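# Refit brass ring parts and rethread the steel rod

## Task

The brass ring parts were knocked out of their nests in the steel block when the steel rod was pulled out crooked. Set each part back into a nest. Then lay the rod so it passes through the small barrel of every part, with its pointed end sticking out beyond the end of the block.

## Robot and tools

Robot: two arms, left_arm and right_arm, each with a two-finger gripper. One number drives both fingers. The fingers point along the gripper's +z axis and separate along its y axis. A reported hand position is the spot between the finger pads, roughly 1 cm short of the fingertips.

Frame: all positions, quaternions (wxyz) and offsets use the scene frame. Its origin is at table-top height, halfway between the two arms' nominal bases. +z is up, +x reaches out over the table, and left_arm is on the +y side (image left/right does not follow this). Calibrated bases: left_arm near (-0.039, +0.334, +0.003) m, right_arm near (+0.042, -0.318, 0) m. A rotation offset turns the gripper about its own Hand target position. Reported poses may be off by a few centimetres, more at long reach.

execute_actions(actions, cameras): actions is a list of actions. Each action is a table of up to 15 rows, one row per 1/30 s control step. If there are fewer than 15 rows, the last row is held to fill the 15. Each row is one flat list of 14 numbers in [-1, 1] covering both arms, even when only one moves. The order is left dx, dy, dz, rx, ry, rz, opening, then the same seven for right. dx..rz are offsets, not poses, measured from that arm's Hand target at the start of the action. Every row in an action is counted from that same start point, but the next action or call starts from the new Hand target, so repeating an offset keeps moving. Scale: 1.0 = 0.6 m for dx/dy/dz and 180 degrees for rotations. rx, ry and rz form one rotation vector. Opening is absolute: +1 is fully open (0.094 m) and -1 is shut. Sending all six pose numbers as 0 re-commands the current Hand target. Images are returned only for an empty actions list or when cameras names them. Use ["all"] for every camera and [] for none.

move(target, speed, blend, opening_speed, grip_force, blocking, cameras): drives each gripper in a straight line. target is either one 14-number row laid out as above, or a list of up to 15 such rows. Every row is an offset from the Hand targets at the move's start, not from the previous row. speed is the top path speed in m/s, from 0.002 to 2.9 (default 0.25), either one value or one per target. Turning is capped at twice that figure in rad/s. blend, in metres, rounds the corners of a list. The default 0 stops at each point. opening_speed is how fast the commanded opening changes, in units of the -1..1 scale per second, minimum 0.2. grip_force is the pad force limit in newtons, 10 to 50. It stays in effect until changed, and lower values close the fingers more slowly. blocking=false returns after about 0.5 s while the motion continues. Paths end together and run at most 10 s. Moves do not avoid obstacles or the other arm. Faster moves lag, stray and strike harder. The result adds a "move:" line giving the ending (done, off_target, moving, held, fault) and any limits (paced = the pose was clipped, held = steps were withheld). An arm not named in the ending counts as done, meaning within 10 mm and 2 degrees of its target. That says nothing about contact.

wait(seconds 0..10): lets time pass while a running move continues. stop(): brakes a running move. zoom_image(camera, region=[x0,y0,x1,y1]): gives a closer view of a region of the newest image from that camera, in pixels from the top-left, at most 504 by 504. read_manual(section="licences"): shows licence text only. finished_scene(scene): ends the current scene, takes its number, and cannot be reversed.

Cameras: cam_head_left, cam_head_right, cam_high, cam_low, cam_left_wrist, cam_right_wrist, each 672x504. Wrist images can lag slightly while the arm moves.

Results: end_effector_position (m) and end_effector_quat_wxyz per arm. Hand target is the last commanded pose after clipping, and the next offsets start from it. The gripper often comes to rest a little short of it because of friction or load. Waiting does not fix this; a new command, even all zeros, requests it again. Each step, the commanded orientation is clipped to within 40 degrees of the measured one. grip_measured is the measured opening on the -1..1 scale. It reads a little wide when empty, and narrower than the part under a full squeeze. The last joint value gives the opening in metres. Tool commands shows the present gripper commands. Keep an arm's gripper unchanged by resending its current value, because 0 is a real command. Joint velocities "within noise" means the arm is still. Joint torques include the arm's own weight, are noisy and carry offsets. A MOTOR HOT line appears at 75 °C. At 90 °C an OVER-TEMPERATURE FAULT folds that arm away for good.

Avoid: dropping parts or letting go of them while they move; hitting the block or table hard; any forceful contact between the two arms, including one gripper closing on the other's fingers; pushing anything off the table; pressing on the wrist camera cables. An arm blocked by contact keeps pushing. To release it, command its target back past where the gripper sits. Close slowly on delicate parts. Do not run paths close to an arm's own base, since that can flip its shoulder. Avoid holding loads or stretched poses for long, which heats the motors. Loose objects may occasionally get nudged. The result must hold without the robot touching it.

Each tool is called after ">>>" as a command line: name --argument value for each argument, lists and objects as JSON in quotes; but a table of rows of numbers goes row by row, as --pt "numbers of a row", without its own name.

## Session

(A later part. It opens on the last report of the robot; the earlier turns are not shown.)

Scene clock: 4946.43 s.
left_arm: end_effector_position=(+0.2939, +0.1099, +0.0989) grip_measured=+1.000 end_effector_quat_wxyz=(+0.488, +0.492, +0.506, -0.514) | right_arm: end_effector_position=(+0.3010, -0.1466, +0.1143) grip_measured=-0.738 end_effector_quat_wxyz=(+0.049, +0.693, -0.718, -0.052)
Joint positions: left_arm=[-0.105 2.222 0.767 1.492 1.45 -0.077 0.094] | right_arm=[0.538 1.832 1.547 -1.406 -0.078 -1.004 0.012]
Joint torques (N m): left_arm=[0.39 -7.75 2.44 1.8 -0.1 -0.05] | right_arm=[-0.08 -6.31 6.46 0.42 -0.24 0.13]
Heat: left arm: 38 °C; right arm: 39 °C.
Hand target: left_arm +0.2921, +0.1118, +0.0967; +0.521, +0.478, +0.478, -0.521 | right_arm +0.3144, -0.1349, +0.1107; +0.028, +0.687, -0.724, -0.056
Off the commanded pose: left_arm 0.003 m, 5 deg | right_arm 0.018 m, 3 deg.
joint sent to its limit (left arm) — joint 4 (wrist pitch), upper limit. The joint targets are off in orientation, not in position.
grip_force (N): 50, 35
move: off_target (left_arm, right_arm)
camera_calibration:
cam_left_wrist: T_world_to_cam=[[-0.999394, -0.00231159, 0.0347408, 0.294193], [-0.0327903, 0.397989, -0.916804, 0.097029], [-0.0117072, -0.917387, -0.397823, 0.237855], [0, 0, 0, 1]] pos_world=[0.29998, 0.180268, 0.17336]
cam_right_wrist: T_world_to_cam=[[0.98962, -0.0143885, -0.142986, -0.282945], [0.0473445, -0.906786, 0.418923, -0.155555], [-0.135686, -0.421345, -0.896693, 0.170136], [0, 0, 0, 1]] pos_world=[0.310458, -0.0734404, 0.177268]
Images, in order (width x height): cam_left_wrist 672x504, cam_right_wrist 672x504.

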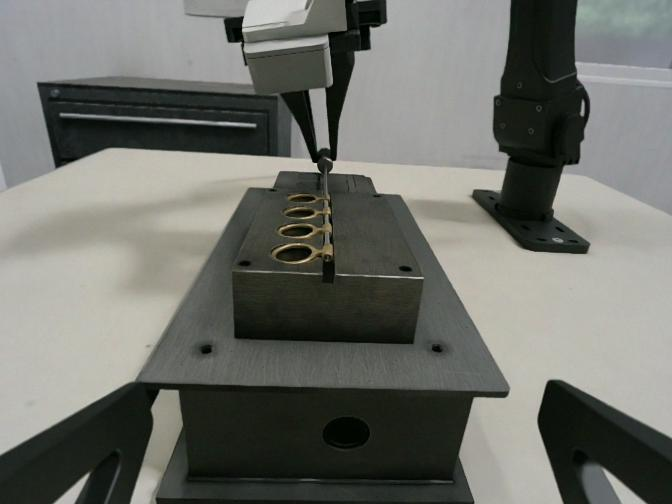

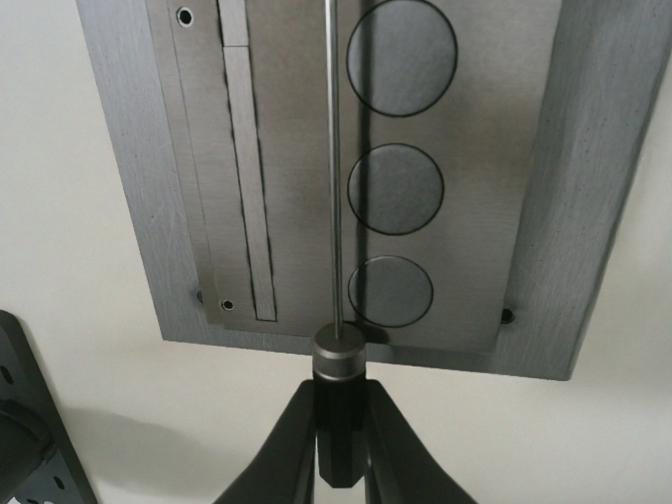

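>>> move --target '[0,0,0,0,0,0,1, 0,0.018,0.001,0.002,0,0,-0.95]' --speed 0.02 --cameras '["cam_left_wrist", "cam_right_wrist"]'

>>> zoom_image --camera "cam_left_wrist" --region '[260, 180, 340, 290]'

Scene clock: 4954.93 s.
left_arm: end_effector_position=(+0.2939, +0.1099, +0.0989) grip_measured=+1.000 end_effector_quat_wxyz=(+0.488, +0.492, +0.506, -0.514) | right_arm: end_effector_position=(+0.3014, -0.1387, +0.1146) grip_measured=-0.738 end_effector_quat_wxyz=(+0.050, +0.692, -0.718, -0.052)
Joint positions: left_arm=[-0.105 2.222 0.767 1.492 1.45 -0.077 0.094] | right_arm=[0.557 1.85 1.572 -1.412 -0.08 -0.985 0.012]
Joint torques (N m): left_arm=[0.47 -7.77 2.48 1.81 -0.1 -0.05] | right_arm=[0.35 -6.54 6.57 0.46 -0.3 0.17]
Heat: left arm: 38 °C; right arm: 39 °C.
Hand target: left_arm +0.2921, +0.1118, +0.0967; +0.521, +0.478, +0.478, -0.521 | right_arm +0.3144, -0.1240, +0.1114; +0.026, +0.688, -0.723, -0.058
Off the commanded pose: left_arm 0.003 m, 5 deg | right_arm 0.020 m, 3 deg.
joint sent to its limit (left arm) — joint 4 (wrist pitch), upper limit. The joint targets are off in orientation, not in position.
grip_force (N): 50, 35
move: off_target (left_arm, right_arm)
camera_calibration:
cam_left_wrist: T_world_to_cam=[[-0.999394, -0.00231159, 0.0347408, 0.294193], [-0.0327903, 0.397989, -0.916804, 0.097029], [-0.0117072, -0.917387, -0.397823, 0.237855], [0, 0, 0, 1]] pos_world=[0.29998, 0.180268, 0.17336]
cam_right_wrist: T_world_to_cam=[[0.989353, -0.0145827, -0.144803, -0.282904], [0.0480279, -0.906512, 0.419439, -0.148785], [-0.137382, -0.421928, -0.89616, 0.174106], [0, 0, 0, 1]] pos_world=[0.310957, -0.0655408, 0.177468]
Images, in order (width x height): cam_left_wrist 672x504, cam_right_wrist 672x504.

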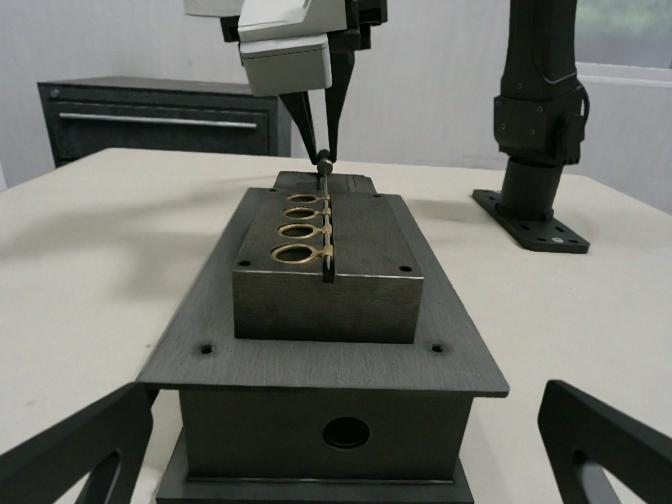

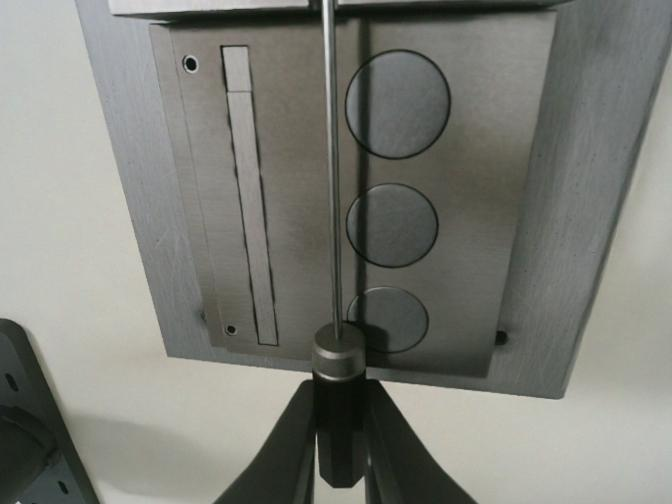

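Scaled by 4.582.

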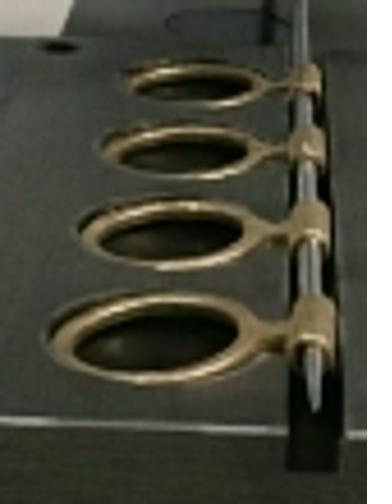

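>>> move --target '[0,0,0,0,0,0,1, -0.0003,0.022,0,0,0,-0.001,-0.95]' --speed 0.02 --cameras '["cam_left_wrist", "cam_right_wrist"]'

>>> zoom_image --camera "cam_left_wrist" --region '[260, 180, 340, 290]'

Scene clock: 4961.97 s.
left_arm: end_effector_position=(+0.2939, +0.1099, +0.0989) grip_measured=+1.000 end_effector_quat_wxyz=(+0.488, +0.492, +0.506, -0.514) | right_arm: end_effector_position=(+0.3009, -0.1256, +0.1150) grip_measured=-0.738 end_effector_quat_wxyz=(+0.050, +0.692, -0.718, -0.052)
Joint positions: left_arm=[-0.105 2.222 0.767 1.492 1.45 -0.077 0.094] | right_arm=[0.59 1.876 1.607 -1.419 -0.085 -0.952 0.012]
Joint torques (N m): left_arm=[0.47 -7.82 2.44 1.8 -0.09 -0.05] | right_arm=[0.24 -6.71 6.6 0.47 -0.27 0.19]
Heat: left arm: 39 °C; right arm: 39 °C.
Hand target: left_arm +0.2921, +0.1118, +0.0967; +0.521, +0.478, +0.478, -0.521 | right_arm +0.3142, -0.1108, +0.1114; +0.026, +0.687, -0.724, -0.058
Off the commanded pose: left_arm 0.003 m, 5 deg | right_arm 0.020 m, 3 deg.
joint sent to its limit (left arm) — joint 4 (wrist pitch), upper limit. The joint targets are off in orientation, not in position.
grip_force (N): 50, 35
move: off_target (left_arm, right_arm)
camera_calibration:
cam_left_wrist: T_world_to_cam=[[-0.999394, -0.00231159, 0.0347408, 0.294193], [-0.0327903, 0.397989, -0.916804, 0.097029], [-0.0117072, -0.917387, -0.397823, 0.237855], [0, 0, 0, 1]] pos_world=[0.29998, 0.180268, 0.17336]
cam_right_wrist: T_world_to_cam=[[0.989288, -0.0151215, -0.145193, -0.282183], [0.0476376, -0.906728, 0.419017, -0.136915], [-0.137987, -0.421445, -0.896295, 0.180264], [0, 0, 0, 1]] pos_world=[0.310557, -0.0524403, 0.177968]
Images, in order (width x height): cam_left_wrist 672x504, cam_right_wrist 672x504.

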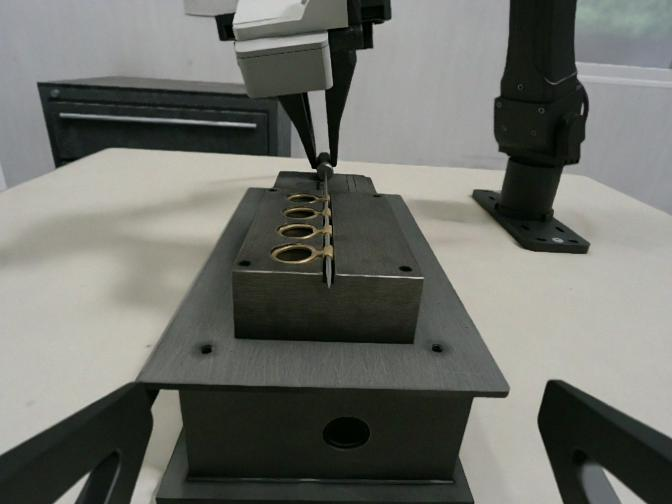

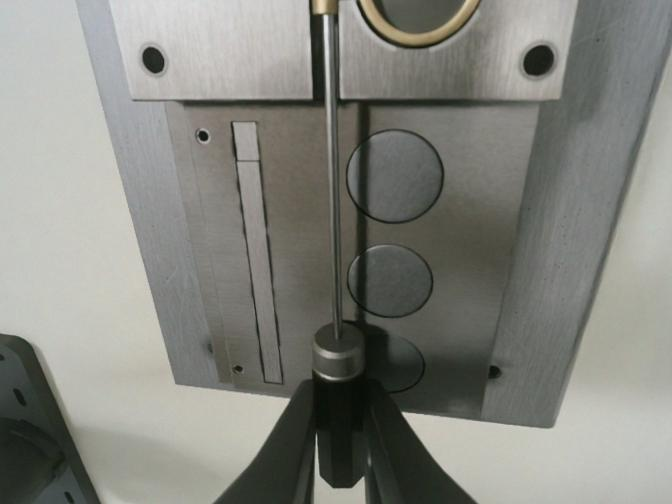

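Scaled by 4.582.

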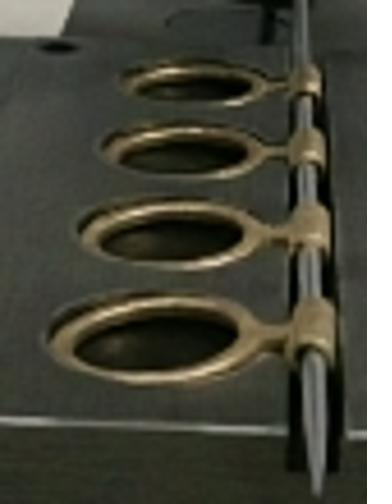

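>>> move --target '[0,0,0,0,0,0,1, -0.0003,0.022,-0.0008,0,0,-0.0005,-0.95]' --speed 0.02 --cameras '["cam_left_wrist", "cam_right_wrist"]'

>>> zoom_image --camera "cam_left_wrist" --region '[260, 150, 350, 310]'

Scene clock: 4967.67 s.
left_arm: end_effector_position=(+0.2939, +0.1099, +0.0989) grip_measured=+1.000 end_effector_quat_wxyz=(+0.488, +0.492, +0.506, -0.514) | right_arm: end_effector_position=(+0.3005, -0.1133, +0.1153) grip_measured=-0.738 end_effector_quat_wxyz=(+0.050, +0.691, -0.719, -0.052)
Joint positions: left_arm=[-0.105 2.222 0.767 1.492 1.45 -0.077 0.094] | right_arm=[0.62 1.903 1.644 -1.427 -0.088 -0.919 0.012]
Joint torques (N m): left_arm=[0.43 -7.76 2.47 1.8 -0.12 -0.05] | right_arm=[0.27 -6.86 6.58 0.51 -0.27 0.18]
Heat: left arm: 39 °C; right arm: 39 °C.
Hand target: left_arm +0.2921, +0.1118, +0.0967; +0.521, +0.478, +0.478, -0.521 | right_arm +0.3139, -0.0976, +0.1109; +0.026, +0.686, -0.725, -0.059
Off the commanded pose: left_arm 0.003 m, 5 deg | right_arm 0.021 m, 3 deg.
joint sent to its limit (left arm) — joint 4 (wrist pitch), upper limit. The joint targets are off in orientation, not in position.
grip_force (N): 50, 35
move: off_target (left_arm, right_arm)
camera_calibration:
cam_left_wrist: T_world_to_cam=[[-0.999394, -0.00231159, 0.0347408, 0.294193], [-0.0327903, 0.397989, -0.916804, 0.097029], [-0.0117072, -0.917387, -0.397823, 0.237855], [0, 0, 0, 1]] pos_world=[0.29998, 0.180268, 0.17336]
cam_right_wrist: T_world_to_cam=[[0.989164, -0.0175602, -0.14576, -0.281744], [0.0458179, -0.906312, 0.420119, -0.125409], [-0.139481, -0.422245, -0.895687, 0.185833], [0, 0, 0, 1]] pos_world=[0.310358, -0.0401406, 0.178068]
Images, in order (width x height): cam_left_wrist 672x504, cam_right_wrist 672x504.

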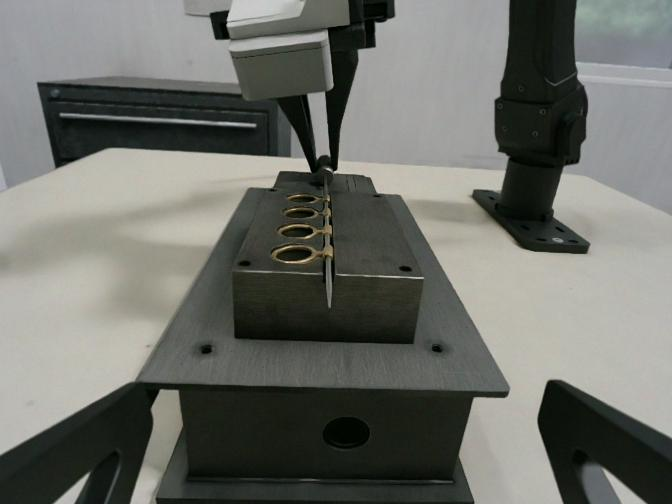

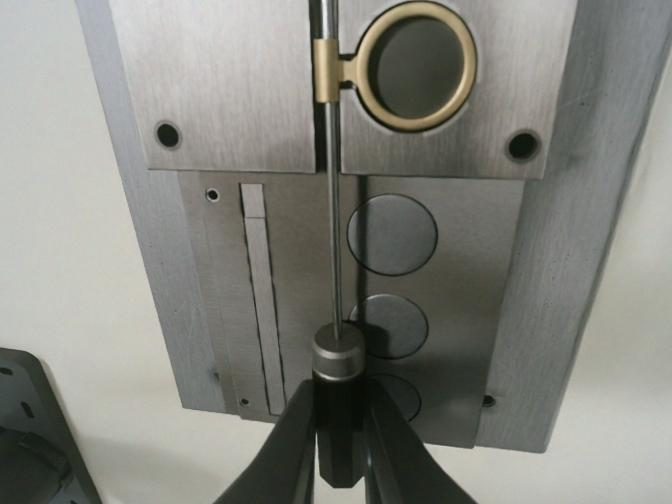

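Scaled by 3.150.

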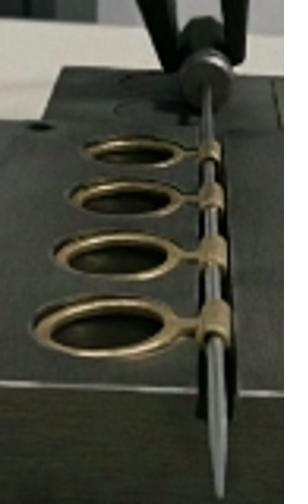

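>>> zoom_image --camera "cam_left_wrist" --region '[300, 145, 350, 205]'

>>> zoom_image --camera "cam_right_wrist" --region '[290, 290, 430, 450]'

Scaled by 8.400.

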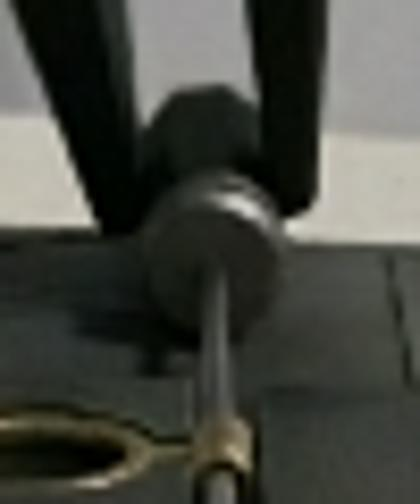

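Scaled by 3.150.

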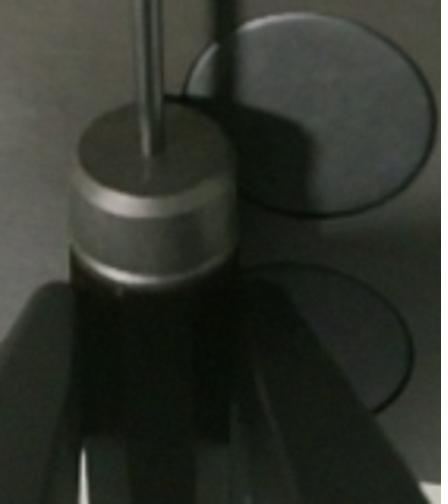

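>>> move --target '[0,0,0,0,0,0,1, -0.0003,0.025,-0.0006,0,0,-0.0005,-0.95]' --speed 0.02 --cameras '["cam_left_wrist", "cam_right_wrist"]'

>>> zoom_image --camera "cam_left_wrist" --region '[260, 150, 350, 310]'

>>> zoom_image --camera "cam_left_wrist" --region '[300, 145, 350, 205]'

Scene clock: 4993.77 s.
left_arm: end_effector_position=(+0.2939, +0.1099, +0.0989) grip_measured=+1.000 end_effector_quat_wxyz=(+0.488, +0.492, +0.506, -0.514) | right_arm: end_effector_position=(+0.3002, -0.0988, +0.1156) grip_measured=-0.738 end_effector_quat_wxyz=(+0.050, +0.691, -0.719, -0.052)
Joint positions: left_arm=[-0.105 2.222 0.767 1.492 1.45 -0.077 0.094] | right_arm=[0.654 1.936 1.69 -1.437 -0.092 -0.886 0.012]
Joint torques (N m): left_arm=[0.47 -7.77 2.47 1.81 -0.09 -0.06] | right_arm=[0.25 -7.05 6.61 0.53 -0.26 0.2]
Heat: left arm: 39 °C; right arm: 38 °C.
Hand target: left_arm +0.2921, +0.1118, +0.0967; +0.521, +0.478, +0.478, -0.521 | right_arm +0.3138, -0.0826, +0.1106; +0.026, +0.685, -0.725, -0.059
Off the commanded pose: left_arm 0.003 m, 5 deg | right_arm 0.022 m, 3 deg.
joint sent to its limit (left arm) — joint 4 (wrist pitch), upper limit. The joint targets are off in orientation, not in position.
grip_force (N): 50, 35
move: off_target (left_arm, right_arm)
camera_calibration:
cam_left_wrist: T_world_to_cam=[[-0.999394, -0.00231159, 0.0347408, 0.294193], [-0.0327903, 0.397989, -0.916804, 0.097029], [-0.0117072, -0.917387, -0.397823, 0.237855], [0, 0, 0, 1]] pos_world=[0.29998, 0.180268, 0.17336]
cam_right_wrist: T_world_to_cam=[[0.989169, -0.0176498, -0.145718, -0.281159], [0.04572, -0.90631, 0.420133, -0.112262], [-0.139481, -0.422245, -0.895686, 0.192224], [0, 0, 0, 1]] pos_world=[0.310058, -0.0255405, 0.178368]
Images, in order (width x height): cam_left_wrist 672x504, cam_right_wrist 672x504.

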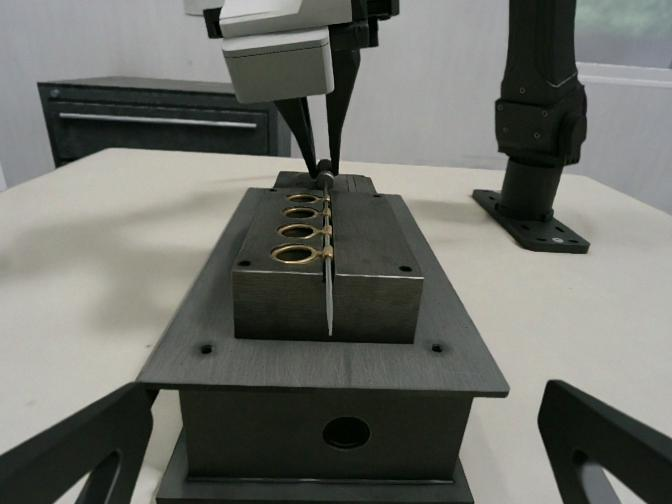

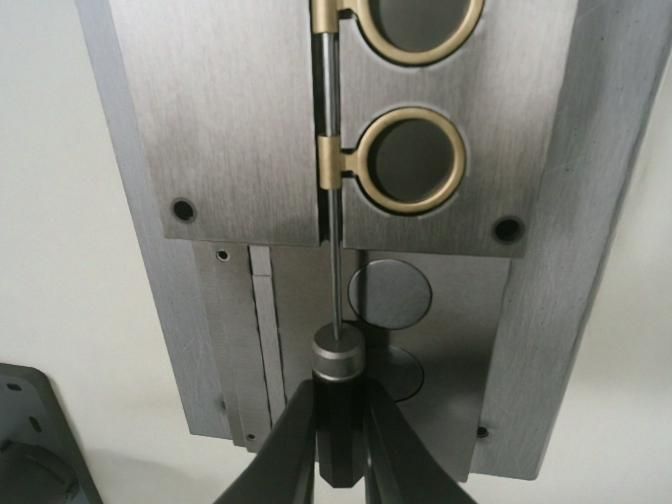

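Scaled by 3.150.

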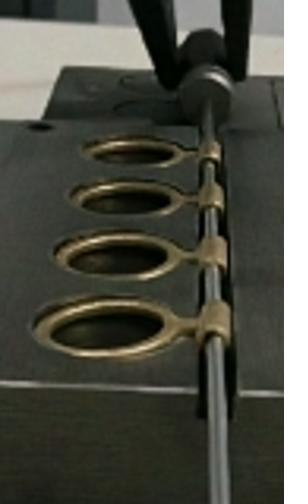

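Scaled by 8.400.

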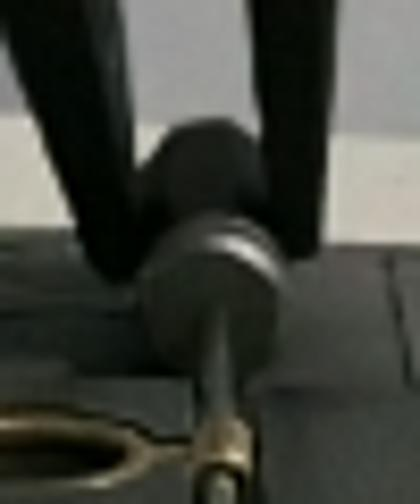

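>>> move --target '[0,0,0,0,0,0,1, 0,-0.002,-0.0108,-0.0044,0.0057,0,-0.95]' --speed 0.02

Scene clock: 5002.43 s.
left_arm: end_effector_position=(+0.2939, +0.1099, +0.0989) grip_measured=+1.000 end_effector_quat_wxyz=(+0.488, +0.492, +0.506, -0.514) | right_arm: end_effector_position=(+0.3002, -0.0983, +0.1149) grip_measured=-0.738 end_effector_quat_wxyz=(+0.055, +0.691, -0.719, -0.054)
Joint positions: left_arm=[-0.105 2.222 0.767 1.492 1.45 -0.077 0.094] | right_arm=[0.654 1.946 1.7 -1.447 -0.094 -0.884 0.012]
Joint torques (N m): left_arm=[0.47 -7.77 2.48 1.79 -0.11 -0.05] | right_arm=[0.01 -6.38 5.9 0.54 -0.23 0.16]
Heat: left arm: 40 °C; right arm: 38 °C.
Hand target: left_arm +0.2921, +0.1118, +0.0967; +0.521, +0.478, +0.478, -0.521 | right_arm +0.3138, -0.0838, +0.1041; +0.037, +0.685, -0.726, -0.060
Off the commanded pose: left_arm 0.003 m, 5 deg | right_arm 0.023 m, 2 deg.
joint sent to its limit (left arm) — joint 4 (wrist pitch), upper limit. The joint targets are off in orientation, not in position.
grip_force (N): 50, 35
move: off_target (left_arm, right_arm)

>>> move --pt "0 0 0 0 0 0 1 0 0 0.006 0 0 0 -0.95" --pt "0 0 0 0 0 0 1 0 0 0.006 0 0 0 -0.65" --pt "0 0 0 0 0 0 1 0 0 0.006 0 0 0 -0.4" --speed 0.02 --opening_speed 0.2 --cameras '["cam_left_wrist", "cam_right_wrist"]'

>>> zoom_image --camera "cam_left_wrist" --region '[260, 150, 350, 310]'

Scene clock: 5013.77 s.
left_arm: end_effector_position=(+0.2939, +0.1099, +0.0989) grip_measured=+1.000 end_effector_quat_wxyz=(+0.488, +0.492, +0.506, -0.514) | right_arm: end_effector_position=(+0.3056, -0.0932, +0.1116) grip_measured=-0.402 end_effector_quat_wxyz=(+0.047, +0.685, -0.725, -0.055)
Joint positions: left_arm=[-0.105 2.222 0.767 1.492 1.45 -0.077 0.094] | right_arm=[0.654 1.961 1.709 -1.425 -0.098 -0.869 0.028]
Joint torques (N m): left_arm=[0.46 -7.76 2.5 1.82 -0.11 -0.04] | right_arm=[0.06 -7.5 6.42 0.28 -0.19 0.01]
Heat: left arm: 40 °C; right arm: 38 °C.
Hand target: left_arm +0.2921, +0.1118, +0.0967; +0.521, +0.478, +0.478, -0.521 | right_arm +0.3138, -0.0838, +0.1077; +0.037, +0.685, -0.725, -0.060
Off the commanded pose: left_arm 0.003 m, 5 deg | right_arm 0.013 m, 1 deg.
joint sent to its limit (left arm) — joint 4 (wrist pitch), upper limit. The joint targets are off in orientation, not in position.
grip_force (N): 50, 35
move: off_target (left_arm, right_arm); target 2's new opening was sent with right_arm's hand 0.021 m and 3 deg from that target; target 3's new opening was sent with right_arm's hand 0.019 m and 3 deg from that target
camera_calibration:
cam_left_wrist: T_world_to_cam=[[-0.999394, -0.00231159, 0.0347408, 0.294193], [-0.0327903, 0.397989, -0.916804, 0.097029], [-0.0117072, -0.917387, -0.397823, 0.237855], [0, 0, 0, 1]] pos_world=[0.29998, 0.180268, 0.17336]
cam_right_wrist: T_world_to_cam=[[0.988832, -0.0338221, -0.145147, -0.288444], [0.029712, -0.909621, 0.414375, -0.100548], [-0.146044, -0.41406, -0.898457, 0.19486], [0, 0, 0, 1]] pos_world=[0.316668, -0.0205324, 0.174871]
Images, in order (width x height): cam_left_wrist 672x504, cam_right_wrist 672x504.

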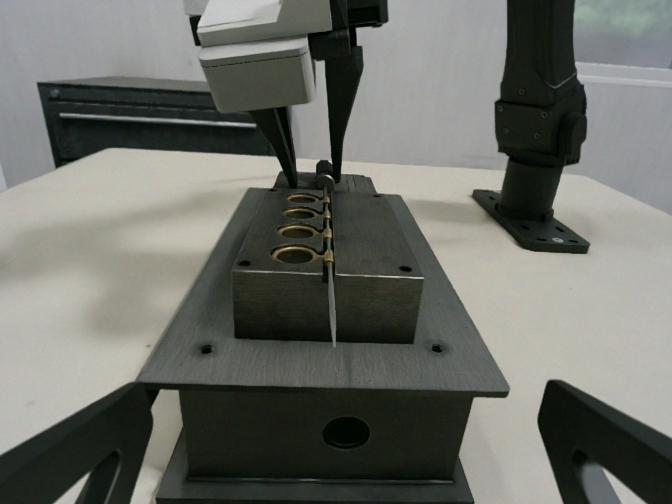

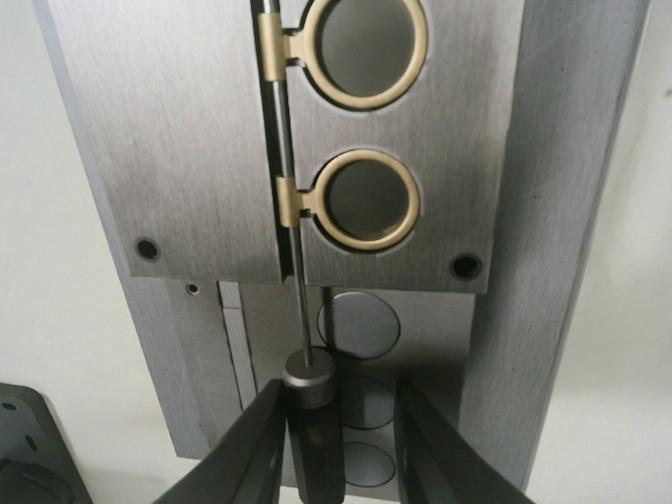

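Scaled by 3.150.

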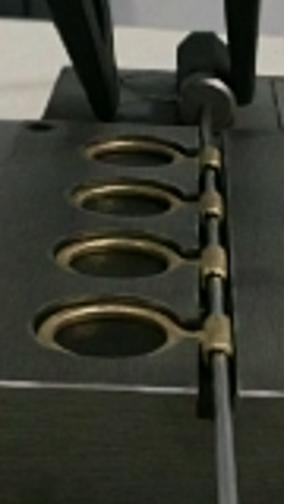

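>>> move --target '[0,0,0,0,0,0,1, 0,0,0.003,0,0,0,0.0]' --speed 0.02 --opening_speed 0.2

>>> move --target '[0,0,0,0,0,0,1, 0,0,0.03,0,0,0,0.0]' --speed 0.03 --cameras '["cam_left_wrist", "cam_right_wrist"]'

Scene clock: 5023.27 s.
left_arm: end_effector_position=(+0.2939, +0.1099, +0.0989) grip_measured=+1.000 end_effector_quat_wxyz=(+0.488, +0.492, +0.506, -0.514) | right_arm: end_effector_position=(+0.3074, -0.0918, +0.1135) grip_measured=-0.002 end_effector_quat_wxyz=(+0.043, +0.685, -0.725, -0.054)
Joint positions: left_arm=[-0.105 2.222 0.767 1.492 1.45 -0.077 0.094] | right_arm=[0.654 1.961 1.717 -1.425 -0.098 -0.868 0.047]
Joint torques (N m): left_arm=[0.42 -7.76 2.47 1.81 -0.1 -0.06] | right_arm=[0.06 -7.5 6.35 0.24 -0.19 0.01]
Heat: left arm: 40 °C; right arm: 38 °C.
Hand target: left_arm +0.2921, +0.1118, +0.0967; +0.521, +0.478, +0.478, -0.521 | right_arm +0.3139, -0.0838, +0.1095; +0.037, +0.685, -0.726, -0.060
Off the commanded pose: left_arm 0.003 m, 5 deg | right_arm 0.011 m, 1 deg.
joint sent to its limit (left arm) — joint 4 (wrist pitch), upper limit. The joint targets are off in orientation, not in position.
grip_force (N): 50, 35
move: off_target (left_arm, right_arm)

Scene clock: 5024.40 s.
left_arm: end_effector_position=(+0.2939, +0.1099, +0.0989) grip_measured=+1.000 end_effector_quat_wxyz=(+0.488, +0.492, +0.506, -0.514) | right_arm: end_effector_position=(+0.3145, -0.0864, +0.1317) grip_measured=-0.002 end_effector_quat_wxyz=(+0.024, +0.687, -0.725, -0.052)
Joint positions: left_arm=[-0.105 2.222 0.767 1.492 1.45 -0.077 0.094] | right_arm=[0.654 1.961 1.793 -1.461 -0.098 -0.868 0.047]
Joint torques (N m): left_arm=[0.43 -7.87 2.48 1.8 -0.11 -0.06] | right_arm=[0.08 -7.39 6.32 0 -0.18 0.01]
Heat: left arm: 40 °C; right arm: 38 °C.
Hand target: left_arm +0.2921, +0.1118, +0.0967; +0.521, +0.478, +0.478, -0.521 | right_arm +0.3139, -0.0838, +0.1275; +0.037, +0.685, -0.725, -0.060
Off the commanded pose: left_arm 0.003 m, 5 deg | right_arm 0.005 m, 2 deg.
joint sent to its limit (left arm) — joint 4 (wrist pitch), upper limit. The joint targets are off in orientation, not in position.
grip_force (N): 50, 35
move: off_target (left_arm)
camera_calibration:
cam_left_wrist: T_world_to_cam=[[-0.999394, -0.00231159, 0.0347408, 0.294193], [-0.0327903, 0.397989, -0.916804, 0.097029], [-0.0117072, -0.917387, -0.397823, 0.237855], [0, 0, 0, 1]] pos_world=[0.29998, 0.180268, 0.17336]
cam_right_wrist: T_world_to_cam=[[0.99363, -0.0305475, -0.108469, -0.30019], [0.0141185, -0.921226, 0.388771, -0.0957217], [-0.111801, -0.387827, -0.914927, 0.210757], [0, 0, 0, 1]] pos_world=[0.323192, -0.0156143, 0.19748]
Images, in order (width x height): cam_left_wrist 672x504, cam_right_wrist 672x504.

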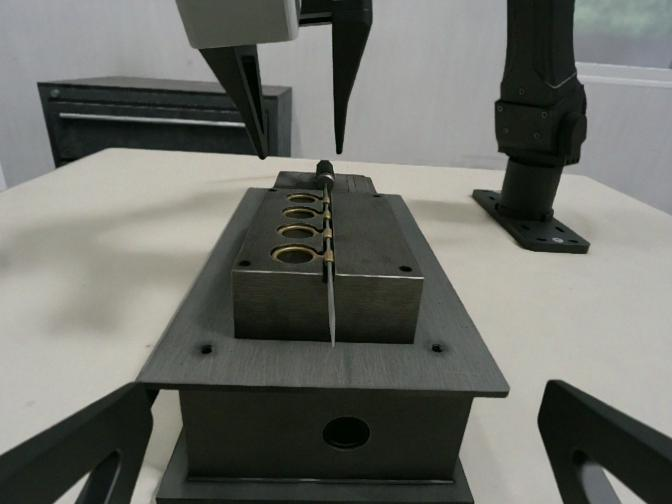

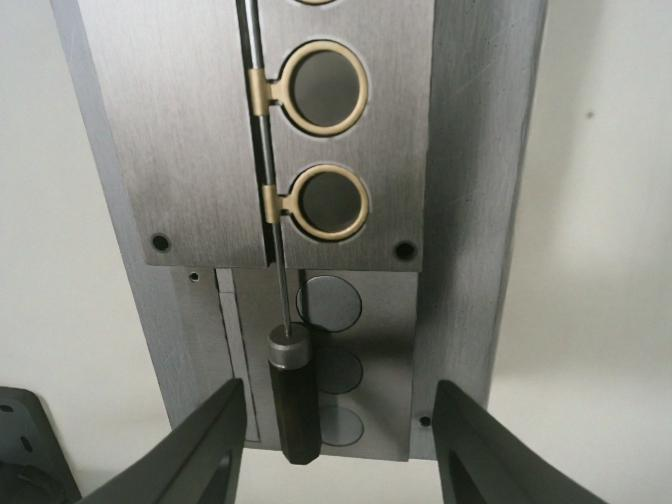

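>>> zoom_image --camera "cam_left_wrist" --region '[250, 150, 350, 290]'

>>> zoom_image --camera "cam_right_wrist" --region '[200, 0, 400, 270]'

Scaled by 3.600.

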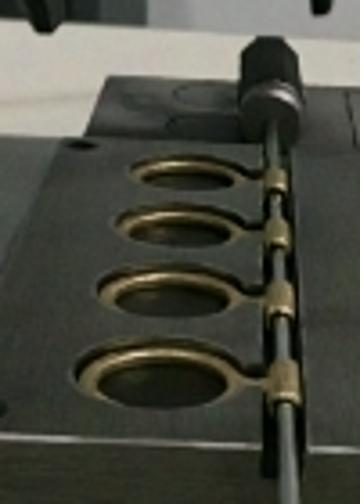

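Scaled by 1.867.

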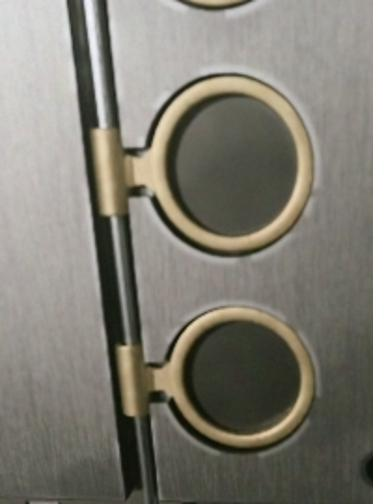

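>>> move --target '[0,0.03,0.05,0,0,0,1, 0,-0.02,0.1,0,0,0,0.0]' --speed 0.12 --cameras '["cam_left_wrist", "cam_high"]'

>>> zoom_image --camera "cam_left_wrist" --region '[230, 180, 380, 340]'

Scene clock: 5035.90 s.
left_arm: end_effector_position=(+0.2961, +0.1274, +0.1133) grip_measured=+1.000 end_effector_quat_wxyz=(+0.480, +0.475, +0.521, -0.522) | right_arm: end_effector_position=(+0.3160, -0.0952, +0.1683) grip_measured=-0.002 end_effector_quat_wxyz=(+0.001, +0.681, -0.730, -0.050)
Joint positions: left_arm=[-0.054 2.169 0.751 1.492 1.484 -0.161 0.094] | right_arm=[0.631 1.915 1.878 -1.548 -0.098 -0.873 0.047]
Joint torques (N m): left_arm=[0.65 -11.37 2.58 1.78 0 -0.04] | right_arm=[-0.35 -12.31 6.16 0.09 -0.19 -0.1]
Heat: left arm: 40 °C; right arm: 39 °C.
Hand target: left_arm +0.2921, +0.1297, +0.1266; +0.521, +0.478, +0.478, -0.521 | right_arm +0.3139, -0.0958, +0.1875; +0.037, +0.685, -0.726, -0.059
Off the commanded pose: left_arm 0.014 m, 7 deg | right_arm 0.019 m, 4 deg.
joint sent to its limit (left arm) — joint 4 (wrist pitch), upper limit. The joint targets are off in orientation, not in position.
joint sent to its limit (right arm) — joint 4 (wrist pitch), lower limit. The joint targets are off in orientation, not in position.
grip_force (N): 50, 35
move: off_target (left_arm, right_arm)
camera_calibration:
cam_left_wrist: T_world_to_cam=[[-0.996481, -0.0193677, 0.0815493, 0.292059], [-0.082549, 0.395412, -0.914787, 0.118151], [-0.0145283, -0.9183, -0.39562, 0.26043], [0, 0, 0, 1]] pos_world=[0.304569, 0.198091, 0.187297]
Images, in order (width x height): cam_high 672x504, cam_left_wrist 672x504.

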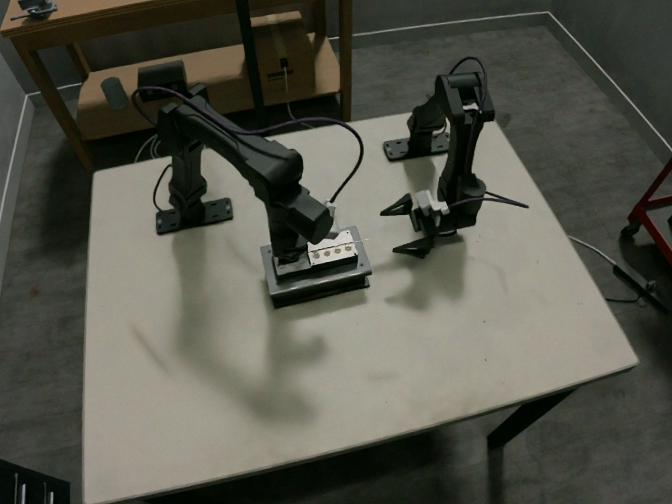

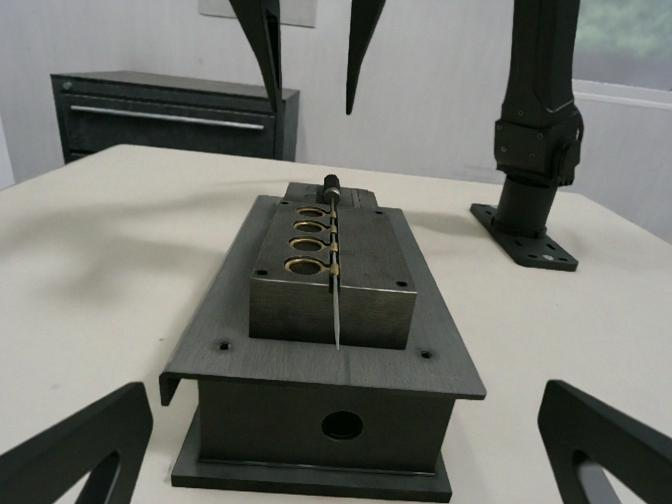

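Scaled by 3.150.

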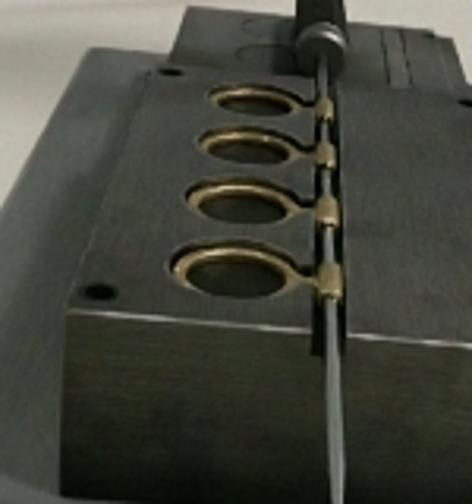

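>>> finished_scene --scene 1

The scene is finished: the task was done.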